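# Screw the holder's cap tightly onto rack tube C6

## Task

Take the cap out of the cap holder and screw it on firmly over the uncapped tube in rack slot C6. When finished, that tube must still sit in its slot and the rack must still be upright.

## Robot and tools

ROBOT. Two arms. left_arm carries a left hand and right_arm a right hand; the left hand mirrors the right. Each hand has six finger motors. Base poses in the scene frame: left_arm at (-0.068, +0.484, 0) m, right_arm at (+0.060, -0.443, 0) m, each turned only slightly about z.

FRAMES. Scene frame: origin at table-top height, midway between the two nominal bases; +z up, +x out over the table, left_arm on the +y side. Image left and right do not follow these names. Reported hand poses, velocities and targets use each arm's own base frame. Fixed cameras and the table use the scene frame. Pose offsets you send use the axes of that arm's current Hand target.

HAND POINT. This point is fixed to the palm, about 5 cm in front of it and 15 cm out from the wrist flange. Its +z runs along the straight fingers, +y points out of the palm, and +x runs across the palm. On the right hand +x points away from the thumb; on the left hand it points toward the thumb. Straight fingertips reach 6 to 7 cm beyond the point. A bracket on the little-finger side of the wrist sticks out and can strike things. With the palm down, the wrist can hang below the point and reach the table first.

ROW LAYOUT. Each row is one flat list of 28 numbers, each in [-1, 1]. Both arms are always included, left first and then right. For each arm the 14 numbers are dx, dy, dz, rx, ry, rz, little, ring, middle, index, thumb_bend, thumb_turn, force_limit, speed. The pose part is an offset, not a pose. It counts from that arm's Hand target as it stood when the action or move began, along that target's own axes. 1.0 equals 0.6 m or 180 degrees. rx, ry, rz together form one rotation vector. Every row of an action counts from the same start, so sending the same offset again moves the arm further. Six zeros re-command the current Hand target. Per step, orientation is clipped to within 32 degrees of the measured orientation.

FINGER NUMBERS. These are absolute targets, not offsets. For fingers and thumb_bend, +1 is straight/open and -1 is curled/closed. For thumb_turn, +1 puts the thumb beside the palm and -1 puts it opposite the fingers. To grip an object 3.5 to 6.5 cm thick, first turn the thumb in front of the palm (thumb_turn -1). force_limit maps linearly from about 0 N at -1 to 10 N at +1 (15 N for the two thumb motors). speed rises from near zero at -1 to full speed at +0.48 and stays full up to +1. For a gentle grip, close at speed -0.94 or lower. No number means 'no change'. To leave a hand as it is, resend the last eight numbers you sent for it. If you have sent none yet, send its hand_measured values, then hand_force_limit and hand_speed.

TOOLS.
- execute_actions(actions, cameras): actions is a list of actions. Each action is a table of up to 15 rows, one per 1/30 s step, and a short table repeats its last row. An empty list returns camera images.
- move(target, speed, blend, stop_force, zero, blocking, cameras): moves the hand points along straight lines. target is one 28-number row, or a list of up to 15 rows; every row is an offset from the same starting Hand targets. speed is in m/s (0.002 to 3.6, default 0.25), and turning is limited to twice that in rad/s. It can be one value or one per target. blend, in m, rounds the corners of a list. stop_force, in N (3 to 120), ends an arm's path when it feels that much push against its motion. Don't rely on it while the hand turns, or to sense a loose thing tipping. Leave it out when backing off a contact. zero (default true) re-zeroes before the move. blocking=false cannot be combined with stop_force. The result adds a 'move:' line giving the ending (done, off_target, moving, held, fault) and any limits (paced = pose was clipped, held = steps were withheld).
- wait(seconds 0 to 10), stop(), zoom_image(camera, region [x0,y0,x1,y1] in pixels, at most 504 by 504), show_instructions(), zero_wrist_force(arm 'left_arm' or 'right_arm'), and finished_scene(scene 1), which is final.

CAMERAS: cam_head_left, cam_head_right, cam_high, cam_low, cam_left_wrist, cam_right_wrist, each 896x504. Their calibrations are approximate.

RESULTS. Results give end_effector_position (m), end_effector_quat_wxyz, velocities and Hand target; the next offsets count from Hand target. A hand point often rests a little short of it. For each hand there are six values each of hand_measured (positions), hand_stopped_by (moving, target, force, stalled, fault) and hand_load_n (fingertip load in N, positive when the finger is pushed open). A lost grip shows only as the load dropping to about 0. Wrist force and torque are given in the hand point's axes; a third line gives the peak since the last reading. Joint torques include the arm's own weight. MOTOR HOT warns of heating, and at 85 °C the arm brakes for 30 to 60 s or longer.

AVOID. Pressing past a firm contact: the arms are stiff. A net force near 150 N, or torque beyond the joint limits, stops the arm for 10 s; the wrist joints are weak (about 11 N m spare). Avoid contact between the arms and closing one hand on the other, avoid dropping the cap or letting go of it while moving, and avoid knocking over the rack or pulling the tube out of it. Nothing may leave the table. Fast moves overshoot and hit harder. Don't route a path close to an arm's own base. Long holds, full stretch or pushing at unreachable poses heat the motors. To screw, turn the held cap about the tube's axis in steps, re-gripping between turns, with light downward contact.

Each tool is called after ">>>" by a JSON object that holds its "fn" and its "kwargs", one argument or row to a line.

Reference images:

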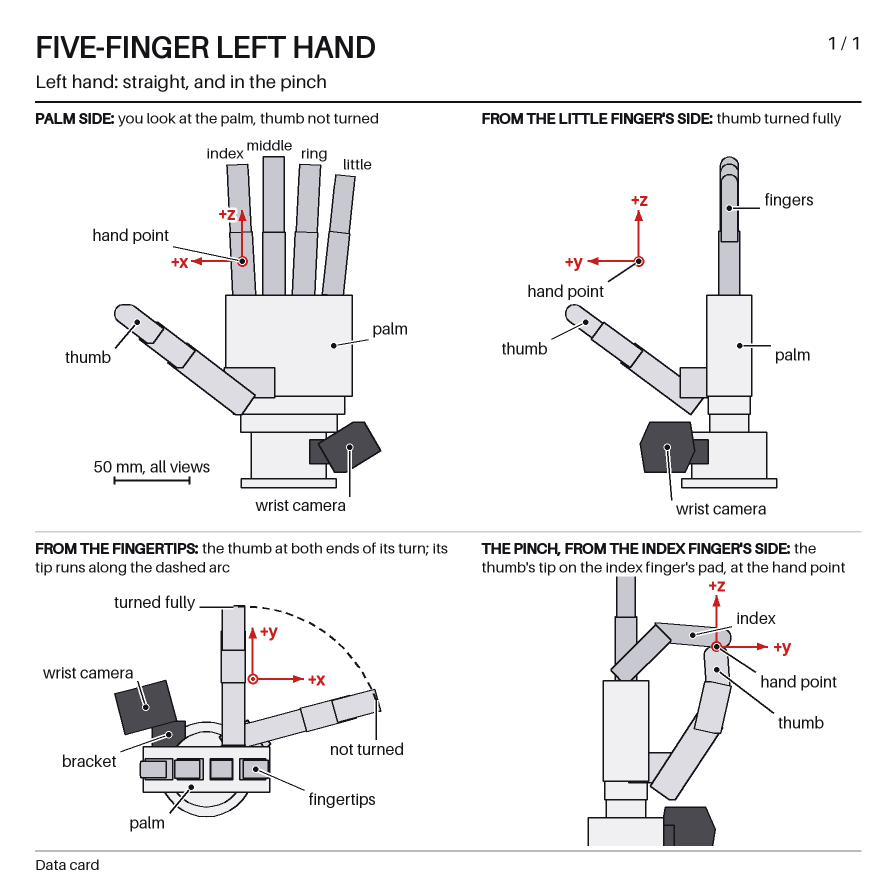

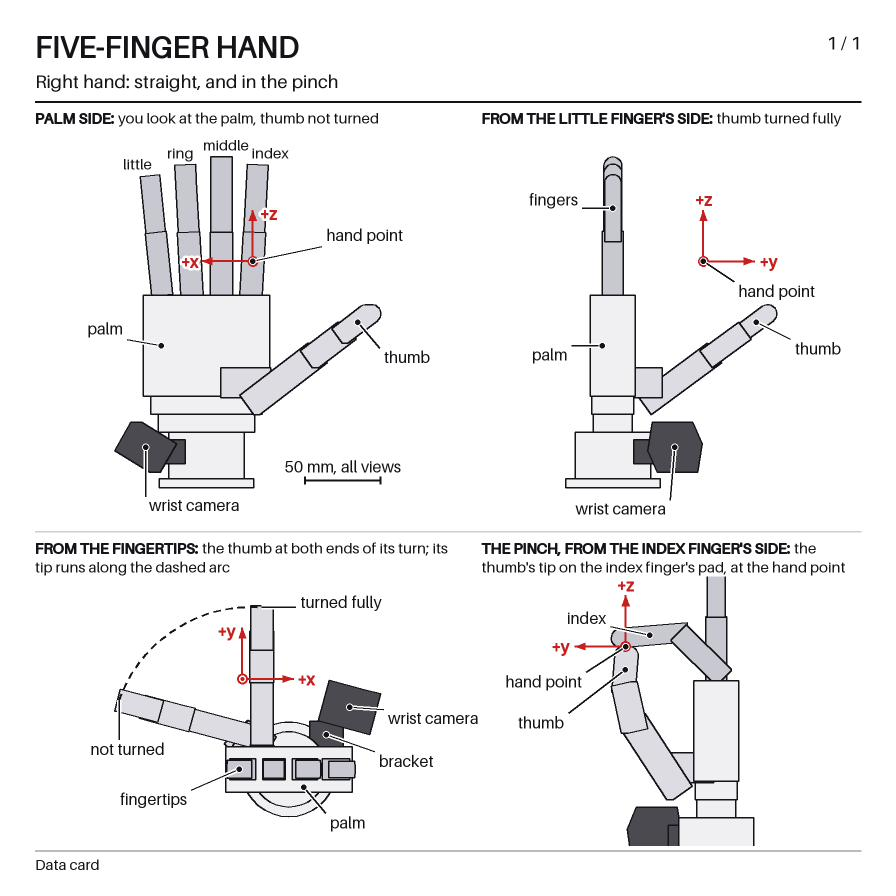

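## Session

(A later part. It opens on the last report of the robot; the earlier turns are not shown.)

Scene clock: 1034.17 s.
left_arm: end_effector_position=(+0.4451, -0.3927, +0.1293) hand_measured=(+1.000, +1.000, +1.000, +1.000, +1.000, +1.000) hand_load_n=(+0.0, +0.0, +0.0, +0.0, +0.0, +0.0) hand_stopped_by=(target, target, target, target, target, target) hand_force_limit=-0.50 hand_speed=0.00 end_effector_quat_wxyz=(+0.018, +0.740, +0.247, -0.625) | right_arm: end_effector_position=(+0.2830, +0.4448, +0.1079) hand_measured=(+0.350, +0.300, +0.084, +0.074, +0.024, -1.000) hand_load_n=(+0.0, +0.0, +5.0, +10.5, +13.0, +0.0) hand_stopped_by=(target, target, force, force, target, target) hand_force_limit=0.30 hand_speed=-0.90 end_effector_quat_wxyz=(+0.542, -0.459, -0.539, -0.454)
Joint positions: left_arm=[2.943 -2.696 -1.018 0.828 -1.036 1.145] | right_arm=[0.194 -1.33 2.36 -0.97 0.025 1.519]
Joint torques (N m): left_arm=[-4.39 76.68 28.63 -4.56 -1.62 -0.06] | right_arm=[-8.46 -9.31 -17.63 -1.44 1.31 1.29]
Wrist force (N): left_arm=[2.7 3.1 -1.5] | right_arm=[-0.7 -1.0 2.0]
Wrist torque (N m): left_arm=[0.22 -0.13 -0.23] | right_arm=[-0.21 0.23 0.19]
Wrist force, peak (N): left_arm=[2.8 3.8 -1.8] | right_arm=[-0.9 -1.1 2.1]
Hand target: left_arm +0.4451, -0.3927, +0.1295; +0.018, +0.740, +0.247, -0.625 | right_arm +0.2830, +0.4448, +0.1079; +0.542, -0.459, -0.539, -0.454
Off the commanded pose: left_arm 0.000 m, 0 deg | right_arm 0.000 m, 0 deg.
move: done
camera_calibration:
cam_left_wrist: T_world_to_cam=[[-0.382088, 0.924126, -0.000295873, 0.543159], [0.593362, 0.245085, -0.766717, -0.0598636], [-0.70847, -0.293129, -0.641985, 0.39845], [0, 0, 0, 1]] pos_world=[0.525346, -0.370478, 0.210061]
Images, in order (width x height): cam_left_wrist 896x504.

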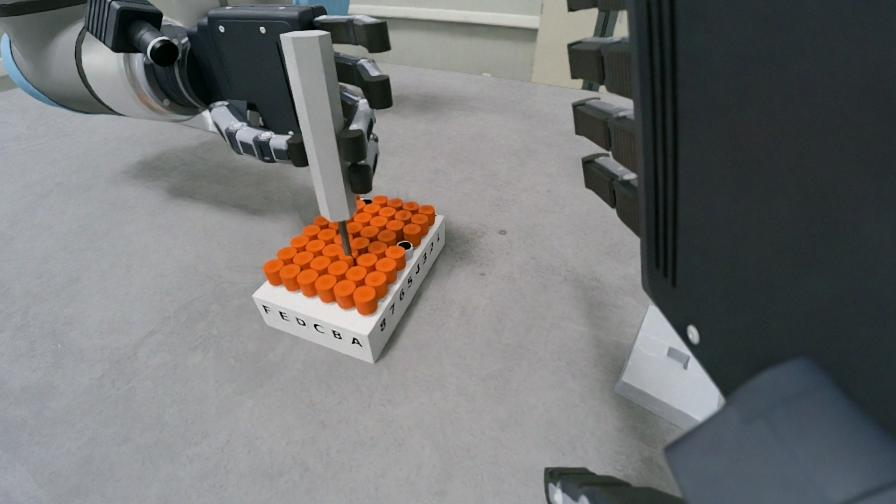

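>>> {"fn": "move", "kwargs": {
  "target": [
    [0,0,0,0,0,0,1,1,1,1,1,1,-0.5,0,-0.0004,-0.00431,0.00127,-0.1389,0,0,0.35,0.3,-0.14,-0.14,0.02,-1,0.3,-0.9]
  ],
  "speed": 0.12,
  "cameras": ["cam_left_wrist"]
}}

>>> {"fn": "zoom_image", "kwargs": {
  "camera": "cam_left_wrist",
  "region": [326, 232, 376, 282]
}}

Scene clock: 1043.43 s.
left_arm: end_effector_position=(+0.4451, -0.3927, +0.1295) hand_measured=(+1.000, +1.000, +1.000, +1.000, +1.000, +1.000) hand_load_n=(+0.0, +0.0, -0.5, +0.0, +0.0, +0.0) hand_stopped_by=(target, target, target, target, target, target) hand_force_limit=-0.50 hand_speed=0.00 end_effector_quat_wxyz=(+0.018, +0.740, +0.247, -0.625) | right_arm: end_effector_position=(+0.2803, +0.4451, +0.1077) hand_measured=(+0.350, +0.300, +0.084, +0.074, +0.022, -1.000) hand_load_n=(+0.0, +0.0, +0.0, +7.5, +5.0, -1.5) hand_stopped_by=(target, target, force, force, target, target) hand_force_limit=0.30 hand_speed=-0.90 end_effector_quat_wxyz=(-0.430, +0.565, +0.428, +0.560) end_effector_velocity=(+0.001, -0.001, +0.000) end_effector_angular_velocity=(-0.001, +0.001, -0.006)
Joint positions: left_arm=[2.943 -2.696 -1.018 0.828 -1.036 1.145] | right_arm=[0.436 -1.456 2.531 -1.068 0.703 1.572]
Joint velocities: left_arm=[within noise] | right_arm=[0 0.001 0 0.002 0.006 -0.001]
Joint torques (N m): left_arm=[-5.19 79.72 25.2 -3.14 -1.52 0.76] | right_arm=[5.83 -5.41 -16.96 1.33 1.92 -0.18]
Wrist force (N): left_arm=[2.6 3.0 -1.2] | right_arm=[0.6 -1.1 2.0]
Wrist torque (N m): left_arm=[0.20 -0.11 -0.23] | right_arm=[-0.19 0.27 0.18]
Wrist force, peak (N): left_arm=[2.9 3.3 -1.5] | right_arm=[5.9 -2.5 3.1]
Hand target: left_arm +0.4451, -0.3927, +0.1295; +0.018, +0.740, +0.247, -0.625 | right_arm +0.2803, +0.4451, +0.1077; -0.430, +0.565, +0.428, +0.560
Off the commanded pose: left_arm 0.000 m, 0 deg | right_arm 0.000 m, 0 deg.
move: done
camera_calibration:
cam_left_wrist: T_world_to_cam=[[-0.381804, 0.924243, -0.000425525, 0.543079], [0.593661, 0.244888, -0.766549, -0.0598983], [-0.708373, -0.292924, -0.642186, 0.398708], [0, 0, 0, 1]] pos_world=[0.525343, -0.370477, 0.210361]
Images, in order (width x height): cam_left_wrist 896x504.

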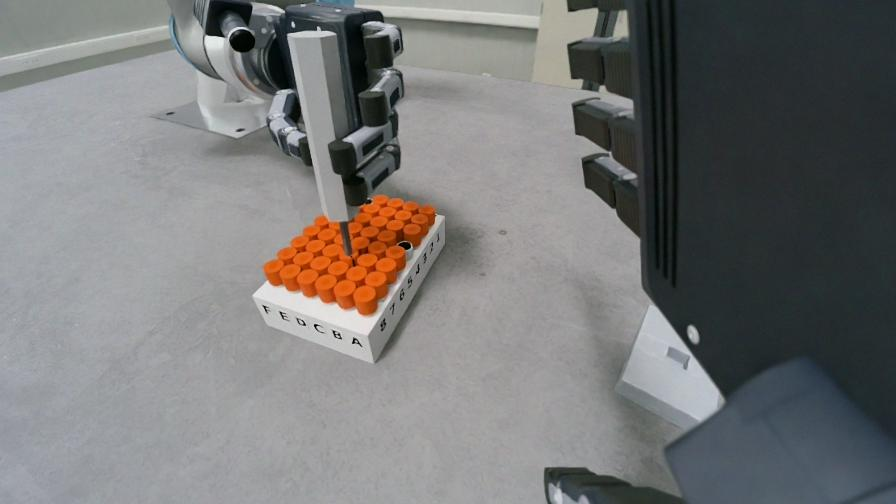

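Scaled by 10.080.

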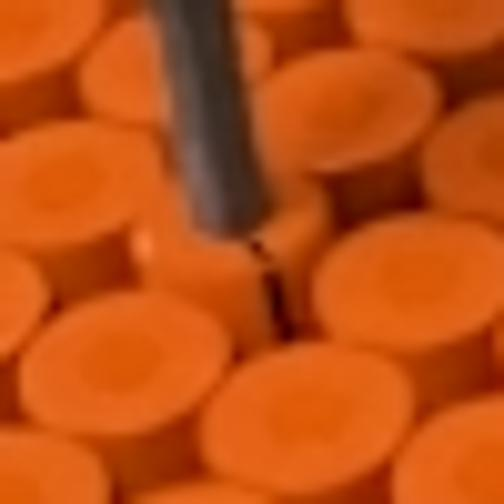

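>>> {"fn": "move", "kwargs": {
  "target": [
    [0,0,0,0,0,0,1,1,1,1,1,1,-0.5,0,0.0004,-0.00018,0.00064,0,0,0,0.35,0.3,-0.14,-0.14,0.02,-1,0.3,-0.9]
  ],
  "speed": 0.02,
  "cameras": []
}}

>>> {"fn": "move", "kwargs": {
  "target": [
    [0,0,0,0,0,0,1,1,1,1,1,1,-0.5,0,0,0,0,0,0,0,0.35,0.3,-0.16,-0.14,0.02,-1,0.3,-0.9]
  ],
  "speed": 0.02,
  "cameras": ["cam_left_wrist"]
}}

>>> {"fn": "zoom_image", "kwargs": {
  "camera": "cam_left_wrist",
  "region": [326, 232, 376, 282]
}}

Scene clock: 1051.50 s.
left_arm: end_effector_position=(+0.4451, -0.3927, +0.1295) hand_measured=(+1.000, +1.000, +1.000, +1.000, +1.000, +1.000) hand_load_n=(+0.0, +0.0, +0.0, +0.0, +0.0, +0.0) hand_stopped_by=(target, target, target, target, target, target) hand_force_limit=-0.50 hand_speed=0.00 end_effector_quat_wxyz=(+0.018, +0.740, +0.247, -0.625) | right_arm: end_effector_position=(+0.2803, +0.4455, +0.1079) hand_measured=(+0.350, +0.300, +0.084, +0.074, +0.022, -1.000) hand_load_n=(+0.0, +0.0, +0.0, +7.5, +5.5, -1.0) hand_stopped_by=(target, target, force, force, target, target) hand_force_limit=0.30 hand_speed=-0.90 end_effector_quat_wxyz=(-0.430, +0.565, +0.428, +0.560)
Joint positions: left_arm=[2.943 -2.696 -1.018 0.828 -1.036 1.145] | right_arm=[0.437 -1.456 2.53 -1.066 0.705 1.572]
Joint torques (N m): left_arm=[-1.59 78.58 14.72 -0.82 -0.57 0.72] | right_arm=[6.2 -19.93 -17.14 0.57 1.84 -0.8]
Wrist force (N): left_arm=[2.8 3.0 -1.2] | right_arm=[-0.9 -1.2 1.7]
Wrist torque (N m): left_arm=[0.19 -0.14 -0.22] | right_arm=[-0.18 0.23 0.19]
Wrist force, peak (N): left_arm=[3.0 3.3 -1.3] | right_arm=[0.7 -1.3 2.2]
Hand target: left_arm +0.4451, -0.3927, +0.1295; +0.018, +0.740, +0.247, -0.625 | right_arm +0.2803, +0.4455, +0.1079; -0.430, +0.565, +0.428, +0.560
Off the commanded pose: left_arm 0.000 m, 0 deg | right_arm 0.000 m, 0 deg.
move: done
No camera images: "cameras" was empty.

Scene clock: 1052.00 s.
left_arm: end_effector_position=(+0.4451, -0.3927, +0.1295) hand_measured=(+1.000, +1.000, +1.000, +1.000, +1.000, +1.000) hand_load_n=(+0.0, +0.0, +0.0, +0.0, +0.0, +0.0) hand_stopped_by=(target, target, target, target, target, target) hand_force_limit=-0.50 hand_speed=0.00 end_effector_quat_wxyz=(+0.018, +0.740, +0.247, -0.625) | right_arm: end_effector_position=(+0.2803, +0.4455, +0.1079) hand_measured=(+0.350, +0.300, +0.060, +0.074, +0.022, -1.000) hand_load_n=(+0.0, +0.0, +9.5, +4.0, +11.5, +1.0) hand_stopped_by=(target, target, force, force, target, target) hand_force_limit=0.30 hand_speed=-0.90 end_effector_quat_wxyz=(-0.430, +0.565, +0.428, +0.560)
Joint positions: left_arm=[2.943 -2.696 -1.018 0.828 -1.036 1.145] | right_arm=[0.437 -1.456 2.53 -1.066 0.705 1.572]
Joint torques (N m): left_arm=[-1.58 78.71 13.32 -0.67 -0.35 0.65] | right_arm=[2.03 -21.34 -13.7 -0.27 0.62 0.06]
Wrist force (N): left_arm=[2.8 3.1 -1.3] | right_arm=[0.0 -1.0 1.0]
Wrist torque (N m): left_arm=[0.21 -0.15 -0.22] | right_arm=[-0.18 0.19 0.18]
Wrist force, peak (N): left_arm=[2.9 3.4 -1.4] | right_arm=[-0.7 -1.1 1.9]
Hand target: left_arm +0.4451, -0.3927, +0.1295; +0.018, +0.740, +0.247, -0.625 | right_arm +0.2803, +0.4455, +0.1079; -0.430, +0.565, +0.428, +0.560
Off the commanded pose: left_arm 0.000 m, 0 deg | right_arm 0.000 m, 0 deg.
move: done
camera_calibration:
cam_left_wrist: T_world_to_cam=[[-0.381804, 0.924243, -0.000425525, 0.543079], [0.593661, 0.244888, -0.766549, -0.0598983], [-0.708373, -0.292924, -0.642186, 0.398708], [0, 0, 0, 1]] pos_world=[0.525343, -0.370477, 0.210361]
Images, in order (width x height): cam_left_wrist 896x504.

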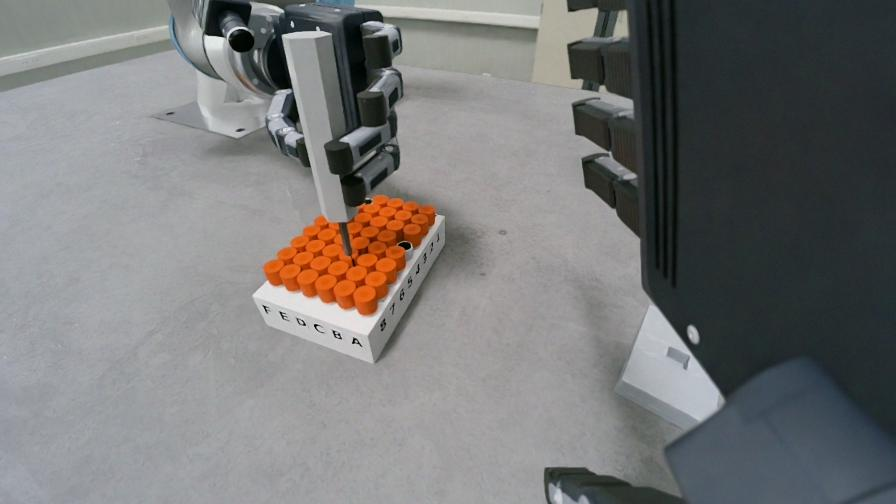

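Scaled by 10.080.

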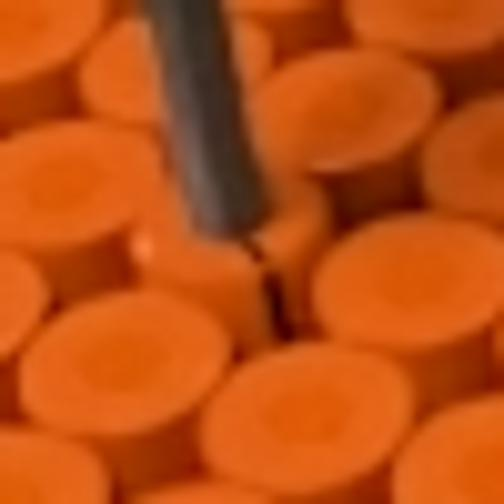

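>>> {"fn": "move", "kwargs": {
  "target": [
    [0,0,0,0,0,0,1,1,1,1,1,1,-0.5,0,0,0,0,0,0,0,0.35,0.3,-0.16,-0.16,0.02,-1,0.4,-0.9]
  ],
  "speed": 0.02,
  "cameras": []
}}

Scene clock: 1056.80 s.
left_arm: end_effector_position=(+0.4451, -0.3927, +0.1295) hand_measured=(+1.000, +1.000, +1.000, +1.000, +1.000, +1.000) hand_load_n=(+0.0, +0.0, +0.0, +0.0, +0.0, +0.0) hand_stopped_by=(target, target, target, target, target, target) hand_force_limit=-0.50 hand_speed=0.00 end_effector_quat_wxyz=(+0.018, +0.740, +0.247, -0.625) | right_arm: end_effector_position=(+0.2803, +0.4455, +0.1079) hand_measured=(+0.350, +0.300, +0.060, +0.066, +0.022, -1.000) hand_load_n=(+0.0, +0.0, +9.0, +8.0, +12.5, +0.0) hand_stopped_by=(target, target, force, force, target, target) hand_force_limit=0.40 hand_speed=-0.90 end_effector_quat_wxyz=(-0.430, +0.565, +0.428, +0.560)
Joint positions: left_arm=[2.943 -2.696 -1.018 0.828 -1.036 1.145] | right_arm=[0.437 -1.456 2.53 -1.066 0.705 1.572]
Joint torques (N m): left_arm=[-1.45 77.3 2.73 -0.44 0.59 0.23] | right_arm=[-8.57 -21.54 0.43 -2.97 -1.38 1.36]
Wrist force (N): left_arm=[2.8 3.2 -1.3] | right_arm=[0.2 -1.5 1.5]
Wrist torque (N m): left_arm=[0.22 -0.15 -0.23] | right_arm=[-0.18 0.23 0.21]
Wrist force, peak (N): left_arm=[2.9 3.3 -1.3] | right_arm=[0.5 -1.5 2.0]
Hand target: left_arm +0.4451, -0.3927, +0.1295; +0.018, +0.740, +0.247, -0.625 | right_arm +0.2803, +0.4455, +0.1079; -0.430, +0.565, +0.428, +0.560
Off the commanded pose: left_arm 0.000 m, 0 deg | right_arm 0.000 m, 0 deg.
move: done
No camera images: "cameras" was empty.

>>> {"fn": "wait", "kwargs": {
  "seconds": 0,
  "cameras": ["cam_left_wrist", "cam_right_wrist"]
}}

>>> {"fn": "zoom_image", "kwargs": {
  "camera": "cam_left_wrist",
  "region": [260, 20, 420, 240]
}}

>>> {"fn": "zoom_image", "kwargs": {
  "camera": "cam_right_wrist",
  "region": [300, 100, 620, 400]
}}

Scene clock: 1058.73 s.
left_arm: end_effector_position=(+0.4451, -0.3927, +0.1295) hand_measured=(+1.000, +1.000, +1.000, +1.000, +1.000, +1.000) hand_load_n=(+0.0, +0.0, +0.0, +0.0, +0.0, +0.0) hand_stopped_by=(target, target, target, target, target, target) hand_force_limit=-0.50 hand_speed=0.00 end_effector_quat_wxyz=(+0.018, +0.740, +0.247, -0.625) | right_arm: end_effector_position=(+0.2803, +0.4455, +0.1079) hand_measured=(+0.350, +0.300, +0.060, +0.066, +0.022, -1.000) hand_load_n=(+0.0, +0.0, +8.5, +8.0, +12.5, +0.5) hand_stopped_by=(target, target, force, force, target, target) hand_force_limit=0.40 hand_speed=-0.90 end_effector_quat_wxyz=(-0.430, +0.565, +0.428, +0.560)
Joint positions: left_arm=[2.943 -2.696 -1.018 0.828 -1.036 1.145] | right_arm=[0.437 -1.456 2.53 -1.066 0.705 1.572]
Joint torques (N m): left_arm=[-0.02 78.13 1.26 -0.53 1.12 0.14] | right_arm=[-8.38 -21.75 -0.67 -2.62 -0.09 1.33]
Wrist force (N): left_arm=[2.7 2.8 -1.3] | right_arm=[0.5 -1.4 1.7]
Wrist torque (N m): left_arm=[0.18 -0.13 -0.22] | right_arm=[-0.19 0.21 0.21]
Wrist force, peak (N): left_arm=[2.8 3.2 -1.4] | right_arm=[0.6 -1.5 1.9]
Hand target: left_arm +0.4451, -0.3927, +0.1295; +0.018, +0.740, +0.247, -0.625 | right_arm +0.2803, +0.4455, +0.1079; -0.430, +0.565, +0.428, +0.560
Off the commanded pose: left_arm 0.000 m, 0 deg | right_arm 0.000 m, 0 deg.
camera_calibration:
cam_left_wrist: T_world_to_cam=[[-0.381804, 0.924243, -0.000425525, 0.543079], [0.593661, 0.244888, -0.766549, -0.0598983], [-0.708373, -0.292924, -0.642186, 0.398708], [0, 0, 0, 1]] pos_world=[0.525343, -0.370477, 0.210361]
cam_right_wrist: T_world_to_cam=[[0.947132, -0.217448, 0.235918, -0.183121], [0.0696319, -0.578467, -0.812728, 0.318422], [0.313196, 0.786188, -0.532744, -0.260841], [0, 0, 0, 1]] pos_world=[0.232962, 0.349447, 0.163031]
Images, in order (width x height): cam_left_wrist 896x504, cam_right_wrist 896x504.

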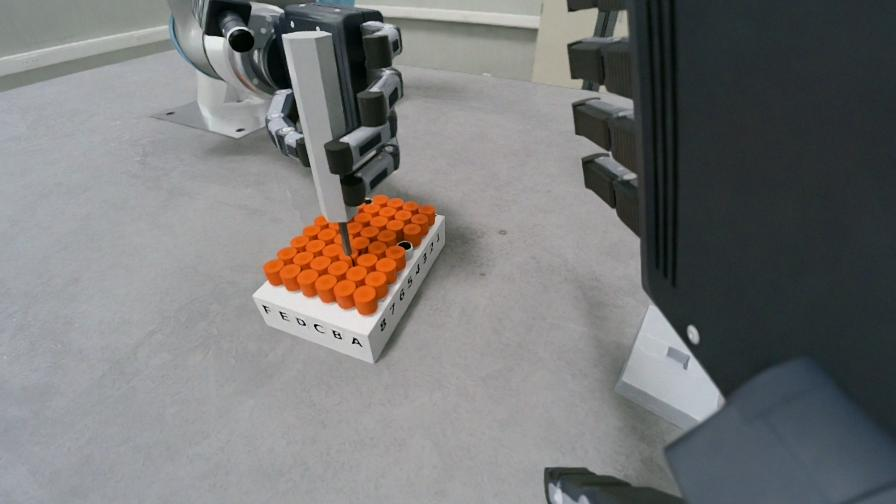

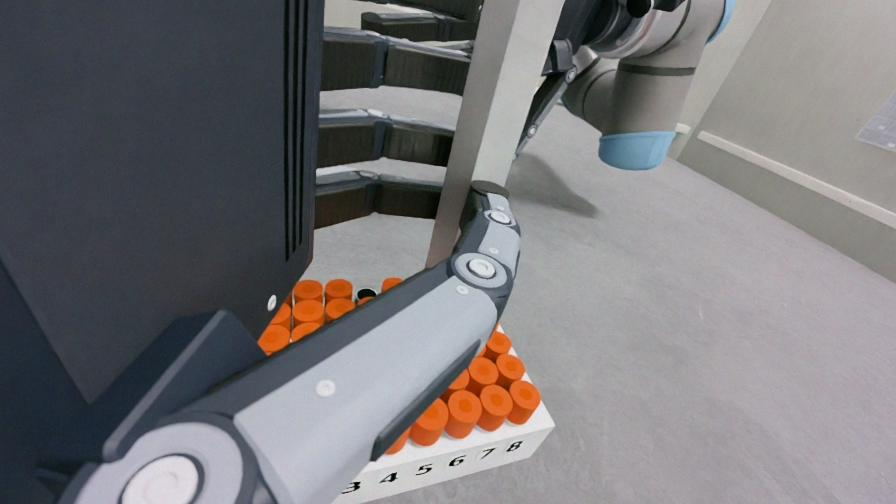

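Scaled by 2.291.

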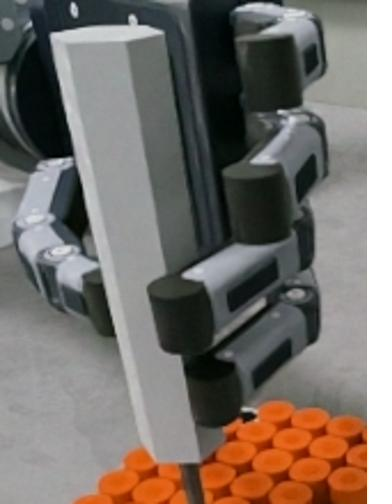

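Scaled by 1.575.

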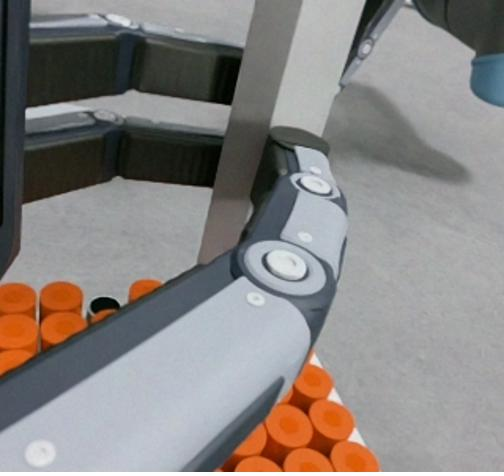

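>>> {"fn": "zoom_image", "kwargs": {
  "camera": "cam_left_wrist",
  "region": [275, 25, 355, 105]
}}

>>> {"fn": "zoom_image", "kwargs": {
  "camera": "cam_left_wrist",
  "region": [295, 120, 395, 230]
}}

Scaled by 6.300.

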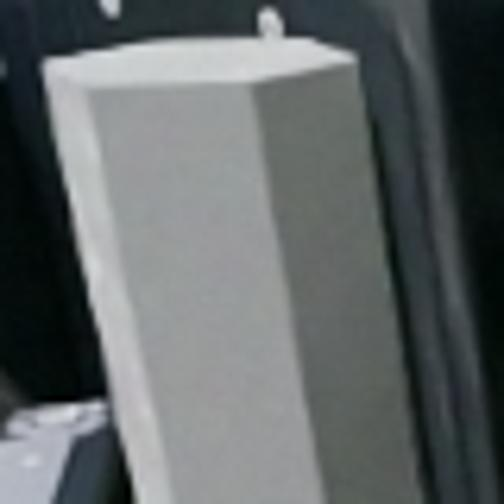

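Scaled by 4.582.

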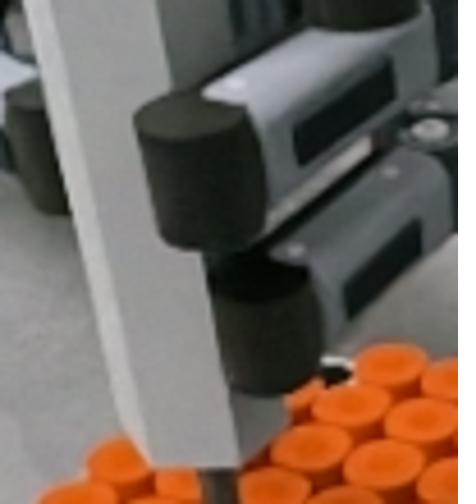

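>>> {"fn": "move", "kwargs": {
  "target": [
    [0,0,0,0,0,0,1,1,1,1,1,1,-0.5,0,0.0003,-0.00055,0.00038,0,0,0,0.35,0.3,-0.16,-0.16,0.02,-1,0.4,-0.9]
  ],
  "speed": 0.02,
  "cameras": []
}}

>>> {"fn": "move", "kwargs": {
  "target": [
    [0,0,0,0,0,0,1,1,1,1,1,1,-0.5,0,0,0,0,0,0,0,0.35,0.3,-0.2,-0.2,0.02,-1,0.85,-0.9]
  ],
  "speed": 0.02,
  "cameras": ["cam_left_wrist"]
}}

>>> {"fn": "zoom_image", "kwargs": {
  "camera": "cam_left_wrist",
  "region": [275, 25, 355, 105]
}}

>>> {"fn": "zoom_image", "kwargs": {
  "camera": "cam_left_wrist",
  "region": [326, 232, 376, 282]
}}

Scene clock: 1078.83 s.
left_arm: end_effector_position=(+0.4451, -0.3927, +0.1295) hand_measured=(+1.000, +1.000, +1.000, +1.000, +1.000, +1.000) hand_load_n=(+0.0, +0.0, +0.0, +0.0, +0.0, +0.0) hand_stopped_by=(target, target, target, target, target, target) hand_force_limit=-0.50 hand_speed=0.00 end_effector_quat_wxyz=(+0.018, +0.740, +0.247, -0.625) | right_arm: end_effector_position=(+0.2801, +0.4458, +0.1081) hand_measured=(+0.350, +0.300, +0.060, +0.066, +0.022, -1.000) hand_load_n=(+0.0, +0.0, +8.5, +8.5, +12.5, +0.5) hand_stopped_by=(target, target, force, force, target, target) hand_force_limit=0.40 hand_speed=-0.90 end_effector_quat_wxyz=(-0.430, +0.565, +0.428, +0.560)
Joint positions: left_arm=[2.943 -2.696 -1.018 0.828 -1.036 1.145] | right_arm=[0.439 -1.457 2.529 -1.066 0.706 1.572]
Joint torques (N m): left_arm=[1.22 78.44 0.84 -0.3 1.96 -0.21] | right_arm=[7.38 -26.68 -17.84 0.82 2.03 1.63]
Wrist force (N): left_arm=[2.8 3.1 -1.2] | right_arm=[1.0 -2.8 1.7]
Wrist torque (N m): left_arm=[0.22 -0.14 -0.22] | right_arm=[-0.25 0.22 0.25]
Wrist force, peak (N): left_arm=[3.0 3.3 -1.3] | right_arm=[2.4 -2.4 2.0]
Hand target: left_arm +0.4451, -0.3927, +0.1295; +0.018, +0.740, +0.247, -0.625 | right_arm +0.2801, +0.4458, +0.1081; -0.430, +0.565, +0.428, +0.560
Off the commanded pose: left_arm 0.000 m, 0 deg | right_arm 0.000 m, 0 deg.
move: done
No camera images: "cameras" was empty.

Scene clock: 1079.33 s.
left_arm: end_effector_position=(+0.4451, -0.3927, +0.1295) hand_measured=(+1.000, +1.000, +1.000, +1.000, +1.000, +1.000) hand_load_n=(+0.0, +0.0, +0.0, +0.0, +0.0, +0.5) hand_stopped_by=(target, target, target, target, target, target) hand_force_limit=-0.50 hand_speed=0.00 end_effector_quat_wxyz=(+0.018, +0.740, +0.247, -0.625) | right_arm: end_effector_position=(+0.2801, +0.4458, +0.1081) hand_measured=(+0.350, +0.300, +0.054, +0.060, +0.024, -1.000) hand_load_n=(+0.0, +0.0, +11.0, +11.5, +14.0, +1.0) hand_stopped_by=(target, target, force, force, target, target) hand_force_limit=0.85 hand_speed=-0.90 end_effector_quat_wxyz=(-0.430, +0.565, +0.428, +0.560)
Joint positions: left_arm=[2.943 -2.696 -1.018 0.828 -1.036 1.145] | right_arm=[0.439 -1.457 2.529 -1.066 0.706 1.572]
Joint torques (N m): left_arm=[1.46 79.2 0.79 -0.38 1.76 -0.01] | right_arm=[5.44 -25.83 -18.24 0.21 0.71 1.17]
Wrist force (N): left_arm=[2.7 3.2 -1.3] | right_arm=[1.5 -2.8 2.5]
Wrist torque (N m): left_arm=[0.23 -0.13 -0.23] | right_arm=[-0.23 0.24 0.28]
Wrist force, peak (N): left_arm=[2.6 3.4 -1.5] | right_arm=[1.5 -2.8 2.5]
Hand target: left_arm +0.4451, -0.3927, +0.1295; +0.018, +0.740, +0.247, -0.625 | right_arm +0.2801, +0.4458, +0.1081; -0.430, +0.565, +0.428, +0.560
Off the commanded pose: left_arm 0.000 m, 0 deg | right_arm 0.000 m, 0 deg.
move: done
camera_calibration:
cam_left_wrist: T_world_to_cam=[[-0.381804, 0.924243, -0.000425525, 0.543079], [0.593661, 0.244888, -0.766549, -0.0598983], [-0.708373, -0.292924, -0.642186, 0.398708], [0, 0, 0, 1]] pos_world=[0.525343, -0.370477, 0.210361]
Images, in order (width x height): cam_left_wrist 896x504.

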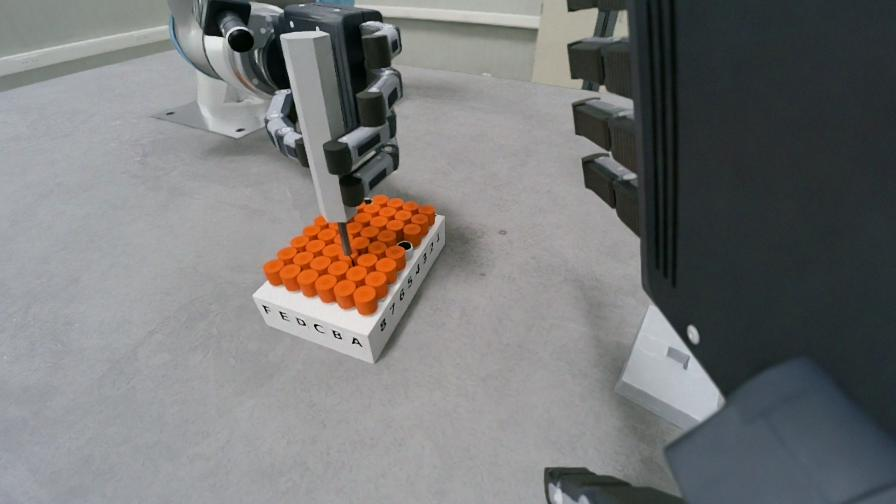

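Scaled by 6.300.

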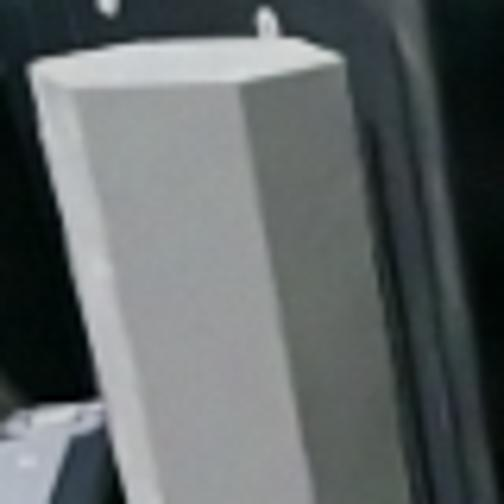

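Scaled by 10.080.

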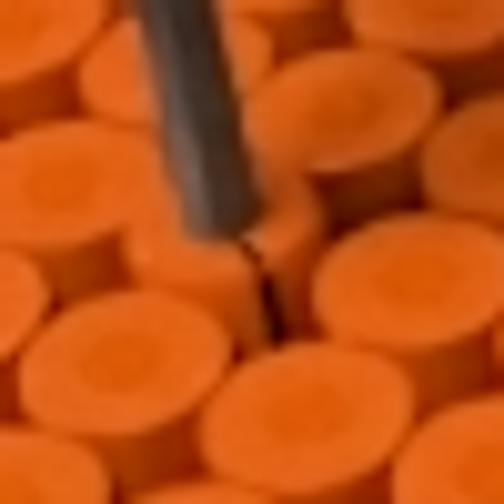

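>>> {"fn": "move", "kwargs": {
  "target": [
    [0,0,0,0,0,0,1,1,1,1,1,1,-0.5,0,0,-0.00115,0.0007,0,0,0,0.35,0.3,-0.2,-0.2,0.02,-1,0.85,-0.9]
  ],
  "speed": 0.02,
  "cameras": ["cam_left_wrist"]
}}

>>> {"fn": "zoom_image", "kwargs": {
  "camera": "cam_left_wrist",
  "region": [326, 232, 376, 282]
}}

Scene clock: 1096.90 s.
left_arm: end_effector_position=(+0.4451, -0.3927, +0.1295) hand_measured=(+1.000, +1.000, +1.000, +1.000, +1.000, +1.000) hand_load_n=(+0.0, +0.0, +0.0, +0.0, +0.0, +0.0) hand_stopped_by=(target, target, target, target, target, target) hand_force_limit=-0.50 hand_speed=0.00 end_effector_quat_wxyz=(+0.018, +0.740, +0.247, -0.625) | right_arm: end_effector_position=(+0.2795, +0.4464, +0.1082) hand_measured=(+0.350, +0.300, +0.054, +0.060, +0.024, -1.000) hand_load_n=(+0.0, +0.0, +11.5, +10.5, +14.5, +0.0) hand_stopped_by=(target, target, force, force, target, target) hand_force_limit=0.85 hand_speed=-0.90 end_effector_quat_wxyz=(-0.430, +0.565, +0.428, +0.560)
Joint positions: left_arm=[2.943 -2.696 -1.018 0.828 -1.036 1.145] | right_arm=[0.442 -1.456 2.529 -1.066 0.71 1.572]
Joint torques (N m): left_arm=[2.65 78.32 1.27 -0.53 1.74 -0.44] | right_arm=[4.4 -6.22 -19.32 0.51 1.15 1.43]
Wrist force (N): left_arm=[2.7 3.0 -1.4] | right_arm=[-1.2 -1.5 1.5]
Wrist torque (N m): left_arm=[0.20 -0.13 -0.22] | right_arm=[-0.17 0.21 0.21]
Wrist force, peak (N): left_arm=[2.9 3.3 -1.5] | right_arm=[1.2 -3.2 2.5]
Hand target: left_arm +0.4451, -0.3927, +0.1295; +0.018, +0.740, +0.247, -0.625 | right_arm +0.2795, +0.4464, +0.1081; -0.430, +0.565, +0.428, +0.560
Off the commanded pose: left_arm 0.000 m, 0 deg | right_arm 0.000 m, 0 deg.
move: done
camera_calibration:
cam_left_wrist: T_world_to_cam=[[-0.381804, 0.924243, -0.000425525, 0.543079], [0.593661, 0.244888, -0.766549, -0.0598983], [-0.708373, -0.292924, -0.642186, 0.398708], [0, 0, 0, 1]] pos_world=[0.525343, -0.370477, 0.210361]
Images, in order (width x height): cam_left_wrist 896x504.

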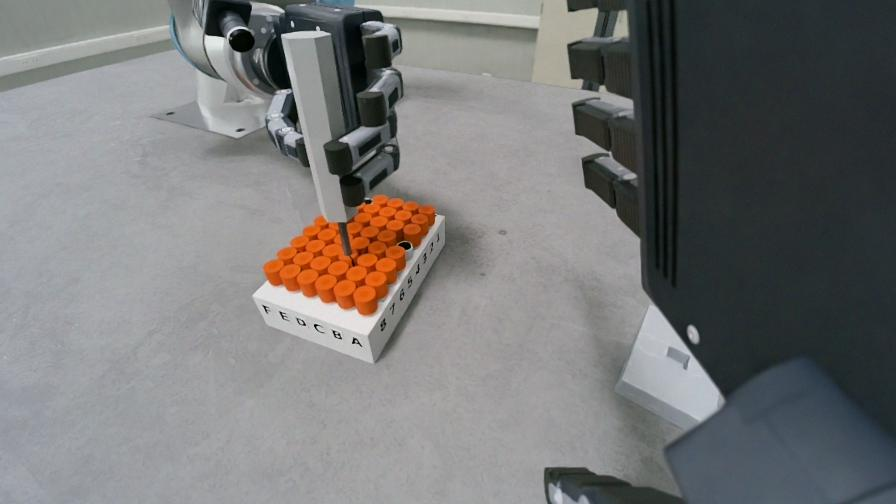

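Scaled by 10.080.

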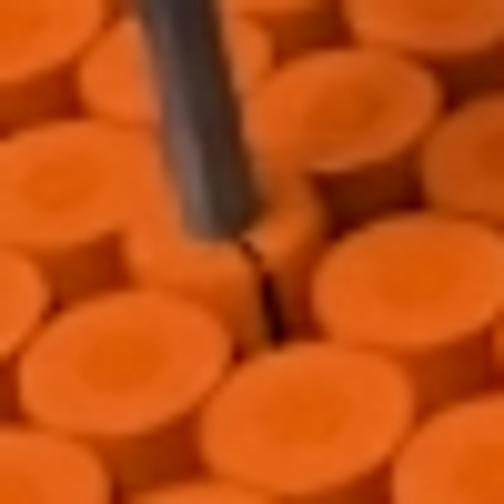

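>>> {"fn": "move", "kwargs": {
  "target": [0,0,0,0,0,0,1,1,1,1,1,1,-0.5,0,-0.0001,-0.0034,0.0007,-0.1111,0,0,0.35,0.3,-0.2,-0.2,0.02,-1,0.85,-0.9],
  "speed": 0.12,
  "cameras": ["cam_left_wrist"]
}}

Scene clock: 1110.27 s.
left_arm: end_effector_position=(+0.4451, -0.3927, +0.1295) hand_measured=(+1.000, +1.000, +1.000, +1.000, +1.000, +1.000) hand_load_n=(+0.0, +0.0, +0.0, +0.0, +0.0, +0.0) hand_stopped_by=(target, target, target, target, target, target) hand_force_limit=-0.50 hand_speed=0.00 end_effector_quat_wxyz=(+0.018, +0.740, +0.247, -0.625) | right_arm: end_effector_position=(+0.2777, +0.4474, +0.1080) hand_measured=(+0.350, +0.300, +0.054, +0.060, +0.024, -1.000) hand_load_n=(+0.0, +0.0, +11.5, +10.0, +13.5, -1.0) hand_stopped_by=(target, target, force, force, target, target) hand_force_limit=0.85 hand_speed=-0.90 end_effector_quat_wxyz=(-0.325, +0.631, +0.324, +0.625) end_effector_velocity=(+0.001, -0.001, +0.000) end_effector_angular_velocity=(+0.000, -0.001, -0.005)
Joint positions: left_arm=[2.943 -2.696 -1.018 0.828 -1.036 1.145] | right_arm=[0.8 -1.414 2.472 -1.051 1.417 1.574]
Joint velocities: left_arm=[within noise] | right_arm=[0 0 0 -0.001 0.005 0]
Joint torques (N m): left_arm=[4.91 77.85 -0.07 -0.53 1.82 -0.81] | right_arm=[9.98 -26.06 3.11 -2.09 1.72 -0.24]
Wrist force (N): left_arm=[2.8 3.1 -1.5] | right_arm=[4.9 -0.1 2.3]
Wrist torque (N m): left_arm=[0.22 -0.15 -0.22] | right_arm=[-0.15 0.33 0.17]
Wrist force, peak (N): left_arm=[2.9 3.4 -1.4] | right_arm=[6.3 -3.8 2.6]
Hand target: left_arm +0.4451, -0.3927, +0.1295; +0.018, +0.740, +0.247, -0.625 | right_arm +0.2777, +0.4474, +0.1081; -0.325, +0.631, +0.324, +0.625
Off the commanded pose: left_arm 0.000 m, 0 deg | right_arm 0.000 m, 0 deg.
move: done
camera_calibration:
cam_left_wrist: T_world_to_cam=[[-0.381804, 0.924243, -0.000425525, 0.543079], [0.593661, 0.244888, -0.766549, -0.0598983], [-0.708373, -0.292924, -0.642186, 0.398708], [0, 0, 0, 1]] pos_world=[0.525343, -0.370477, 0.210361]
Images, in order (width x height): cam_left_wrist 896x504.

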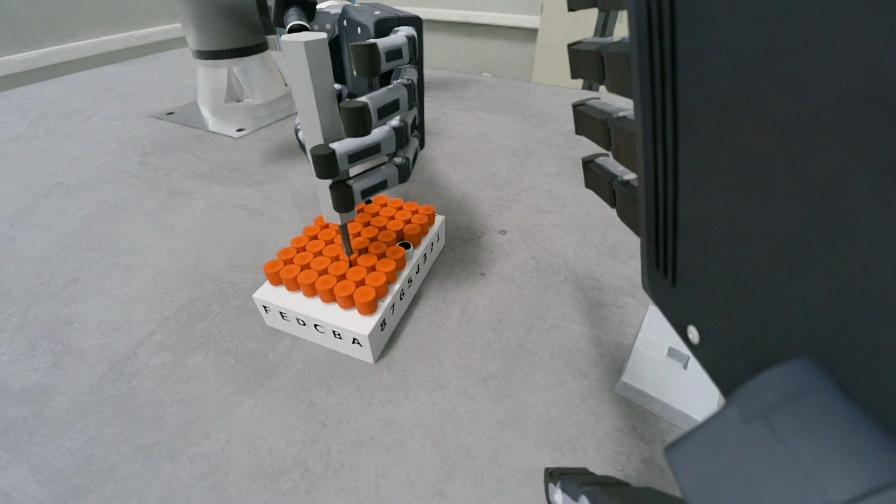

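>>> {"fn": "zoom_image", "kwargs": {
  "camera": "cam_left_wrist",
  "region": [326, 232, 376, 282]
}}

>>> {"fn": "zoom_image", "kwargs": {
  "camera": "cam_left_wrist",
  "region": [275, 25, 355, 105]
}}

Scaled by 10.080.

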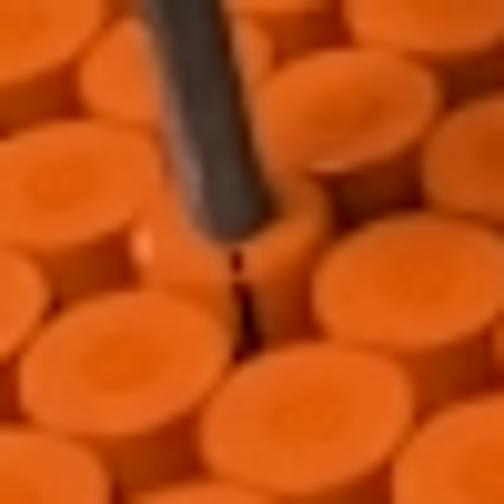

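Scaled by 6.300.

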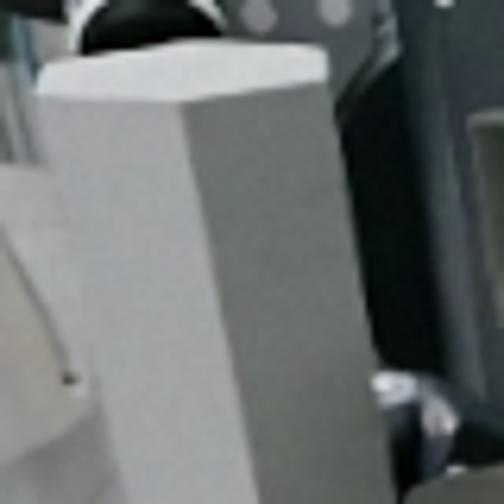

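>>> {"fn": "move", "kwargs": {
  "target": [0,0,0,0,0,0,1,1,1,1,1,1,-0.5,0,0,-0.0031,0.0008,-0.1111,0,0,0.35,0.3,-0.2,-0.2,0.02,-1,0.85,-0.9],
  "speed": 0.12,
  "cameras": ["cam_left_wrist"]
}}

>>> {"fn": "zoom_image", "kwargs": {
  "camera": "cam_left_wrist",
  "region": [326, 232, 376, 282]
}}

>>> {"fn": "zoom_image", "kwargs": {
  "camera": "cam_left_wrist",
  "region": [275, 25, 355, 105]
}}

Scene clock: 1118.40 s.
left_arm: end_effector_position=(+0.4451, -0.3927, +0.1295) hand_measured=(+1.000, +1.000, +1.000, +1.000, +1.000, +1.000) hand_load_n=(+0.0, +0.0, +0.0, +0.0, +0.0, +0.0) hand_stopped_by=(target, target, target, target, target, target) hand_force_limit=-0.50 hand_speed=0.00 end_effector_quat_wxyz=(+0.018, +0.740, +0.247, -0.625) | right_arm: end_effector_position=(+0.2764, +0.4489, +0.1080) hand_measured=(+0.350, +0.300, +0.054, +0.060, +0.024, -1.000) hand_load_n=(+0.0, +0.0, +13.0, +9.0, +12.5, -2.5) hand_stopped_by=(target, target, force, force, target, target) hand_force_limit=0.85 hand_speed=-0.90 end_effector_quat_wxyz=(-0.211, +0.678, +0.211, +0.672)
Joint positions: left_arm=[2.943 -2.696 -1.018 0.828 -1.036 1.145] | right_arm=[1.087 -1.284 2.281 -0.989 2.052 1.577]
Joint torques (N m): left_arm=[4.01 77.33 0.93 -0.51 1.68 -0.88] | right_arm=[-0.52 -34.67 -2.38 -1.79 1.89 1.44]
Wrist force (N): left_arm=[2.6 3.1 -1.3] | right_arm=[6.6 -0.8 1.3]
Wrist torque (N m): left_arm=[0.21 -0.12 -0.24] | right_arm=[-0.22 0.23 0.24]
Wrist force, peak (N): left_arm=[2.8 3.4 -1.4] | right_arm=[7.4 -0.9 0.8]
Hand target: left_arm +0.4451, -0.3927, +0.1295; +0.018, +0.740, +0.247, -0.625 | right_arm +0.2764, +0.4488, +0.1081; -0.211, +0.678, +0.211, +0.672
Off the commanded pose: left_arm 0.000 m, 0 deg | right_arm 0.000 m, 0 deg.
move: done
camera_calibration:
cam_left_wrist: T_world_to_cam=[[-0.381804, 0.924243, -0.000425525, 0.543079], [0.593661, 0.244888, -0.766549, -0.0598983], [-0.708373, -0.292924, -0.642186, 0.398708], [0, 0, 0, 1]] pos_world=[0.525343, -0.370477, 0.210361]
Images, in order (width x height): cam_left_wrist 896x504.

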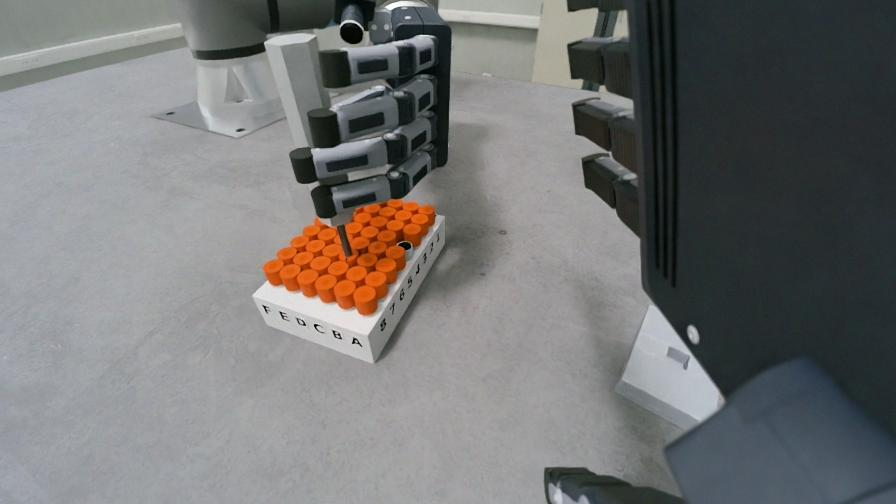

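Scaled by 10.080.

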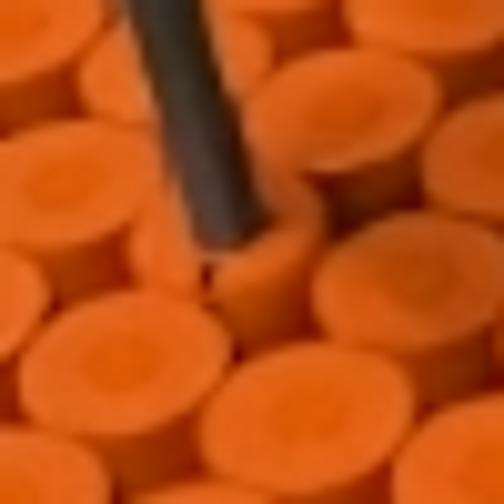

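Scaled by 6.300.

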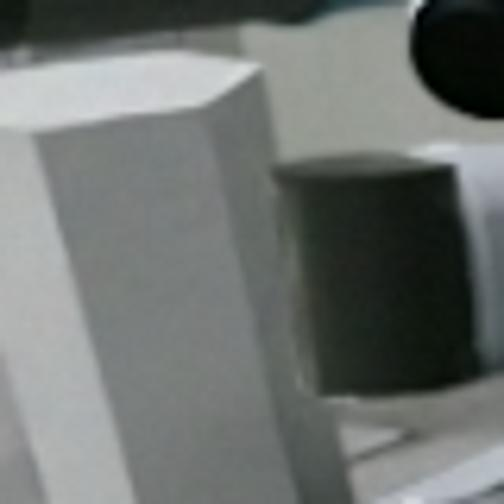

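>>> {"fn": "move", "kwargs": {
  "target": [0.0235,-0.1037,0.0337,-0.1816,-0.0549,-0.0423,1,1,1,1,1,1,-0.5,0,0,0,0,0,0,0,0.35,0.3,-0.2,-0.2,0.02,-1,0.85,-0.9],
  "speed": 0.25
}}

>>> {"fn": "move", "kwargs": {
  "target": [0.0235,-0.1037,0.0337,-0.1816,-0.0549,-0.0423,1,1,1,1,1,1,-0.5,0,0,0,0,0,0,0,0.35,0.3,-0.2,-0.2,0.02,-1,0.85,-0.9],
  "speed": 0.25,
  "cameras": ["cam_left_wrist"]
}}

>>> {"fn": "zoom_image", "kwargs": {
  "camera": "cam_left_wrist",
  "region": [376, 160, 426, 210]
}}

Scene clock: 1130.60 s.
left_arm: end_effector_position=(+0.4038, -0.3401, +0.1297) hand_measured=(+1.000, +1.000, +1.000, +1.000, +1.000, +1.000) hand_load_n=(+0.0, +0.0, +0.0, +0.0, +0.0, +0.0) hand_stopped_by=(target, target, target, target, target, target) hand_force_limit=-0.50 hand_speed=0.00 end_effector_quat_wxyz=(+0.205, +0.632, +0.458, -0.591) | right_arm: end_effector_position=(+0.2764, +0.4488, +0.1081) hand_measured=(+0.350, +0.300, +0.054, +0.060, +0.024, -1.000) hand_load_n=(+0.0, +0.0, +12.5, +9.0, +13.0, -2.0) hand_stopped_by=(target, target, force, force, target, target) hand_force_limit=0.85 hand_speed=-0.90 end_effector_quat_wxyz=(-0.211, +0.678, +0.211, +0.672)
Joint positions: left_arm=[3.168 -2.372 -1.731 1.321 -0.668 0.991] | right_arm=[1.087 -1.284 2.281 -0.989 2.052 1.577]
Joint torques (N m): left_arm=[5.27 16.85 -3.34 -0.12 1.09 -0.62] | right_arm=[1.84 -34.83 0.61 -1.66 -1.53 -1.27]
Wrist force (N): left_arm=[2.7 3.2 -1.3] | right_arm=[5.0 -0.7 1.0]
Wrist torque (N m): left_arm=[0.22 -0.12 -0.13] | right_arm=[-0.18 0.25 0.22]
Wrist force, peak (N): left_arm=[2.4 4.8 -1.0] | right_arm=[6.4 -0.6 1.3]
Hand target: left_arm +0.4038, -0.3400, +0.1295; +0.205, +0.632, +0.458, -0.591 | right_arm +0.2764, +0.4488, +0.1081; -0.211, +0.678, +0.211, +0.672
Off the commanded pose: left_arm 0.000 m, 0 deg | right_arm 0.000 m, 0 deg.
move: done

Scene clock: 1132.40 s.
left_arm: end_effector_position=(+0.3398, -0.3206, +0.1296) hand_measured=(+1.000, +1.000, +1.000, +1.000, +1.000, +1.000) hand_load_n=(+0.0, +0.0, +0.0, +0.0, +0.0, +0.0) hand_stopped_by=(target, target, target, target, target, target) hand_force_limit=-0.50 hand_speed=0.00 end_effector_quat_wxyz=(+0.373, +0.465, +0.627, -0.502) | right_arm: end_effector_position=(+0.2764, +0.4488, +0.1081) hand_measured=(+0.350, +0.300, +0.054, +0.060, +0.024, -1.000) hand_load_n=(+0.0, +0.0, +13.0, +9.0, +13.0, -2.5) hand_stopped_by=(target, target, force, force, target, target) hand_force_limit=0.85 hand_speed=-0.90 end_effector_quat_wxyz=(-0.211, +0.678, +0.211, +0.672)
Joint positions: left_arm=[3.307 -2.076 -2.251 2.124 -0.273 0.357] | right_arm=[1.087 -1.284 2.281 -0.989 2.052 1.577]
Joint torques (N m): left_arm=[4.82 5.99 -9.41 -1.24 2.49 -0.75] | right_arm=[-6.42 -33.9 0.65 -1.7 -1.68 -1.3]
Wrist force (N): left_arm=[2.8 3.2 -1.2] | right_arm=[4.8 -0.8 1.2]
Wrist torque (N m): left_arm=[0.20 -0.14 -0.12] | right_arm=[-0.20 0.25 0.22]
Wrist force, peak (N): left_arm=[2.5 4.1 -1.9] | right_arm=[5.7 -0.5 1.2]
Hand target: left_arm +0.3397, -0.3206, +0.1295; +0.373, +0.465, +0.627, -0.502 | right_arm +0.2764, +0.4488, +0.1081; -0.211, +0.678, +0.211, +0.672
Off the commanded pose: left_arm 0.000 m, 0 deg | right_arm 0.000 m, 0 deg.
move: done
camera_calibration:
cam_left_wrist: T_world_to_cam=[[-0.999114, -0.0420832, -0.000492032, 0.336203], [-0.0266587, 0.641874, -0.766346, 0.32307], [0.0325661, -0.765654, -0.642428, -0.0580434], [0, 0, 0, 1]] pos_world=[0.346408, -0.237663, 0.21046]
Images, in order (width x height): cam_left_wrist 896x504.

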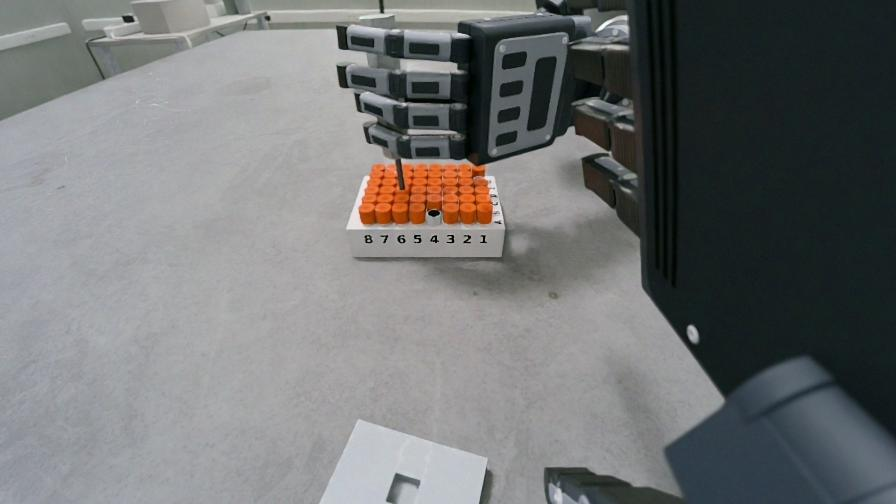

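Scaled by 10.080.

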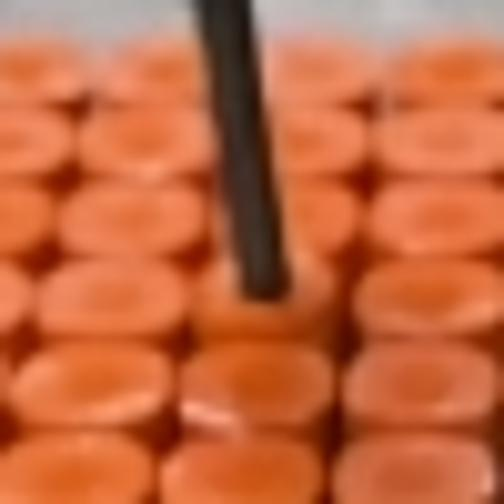

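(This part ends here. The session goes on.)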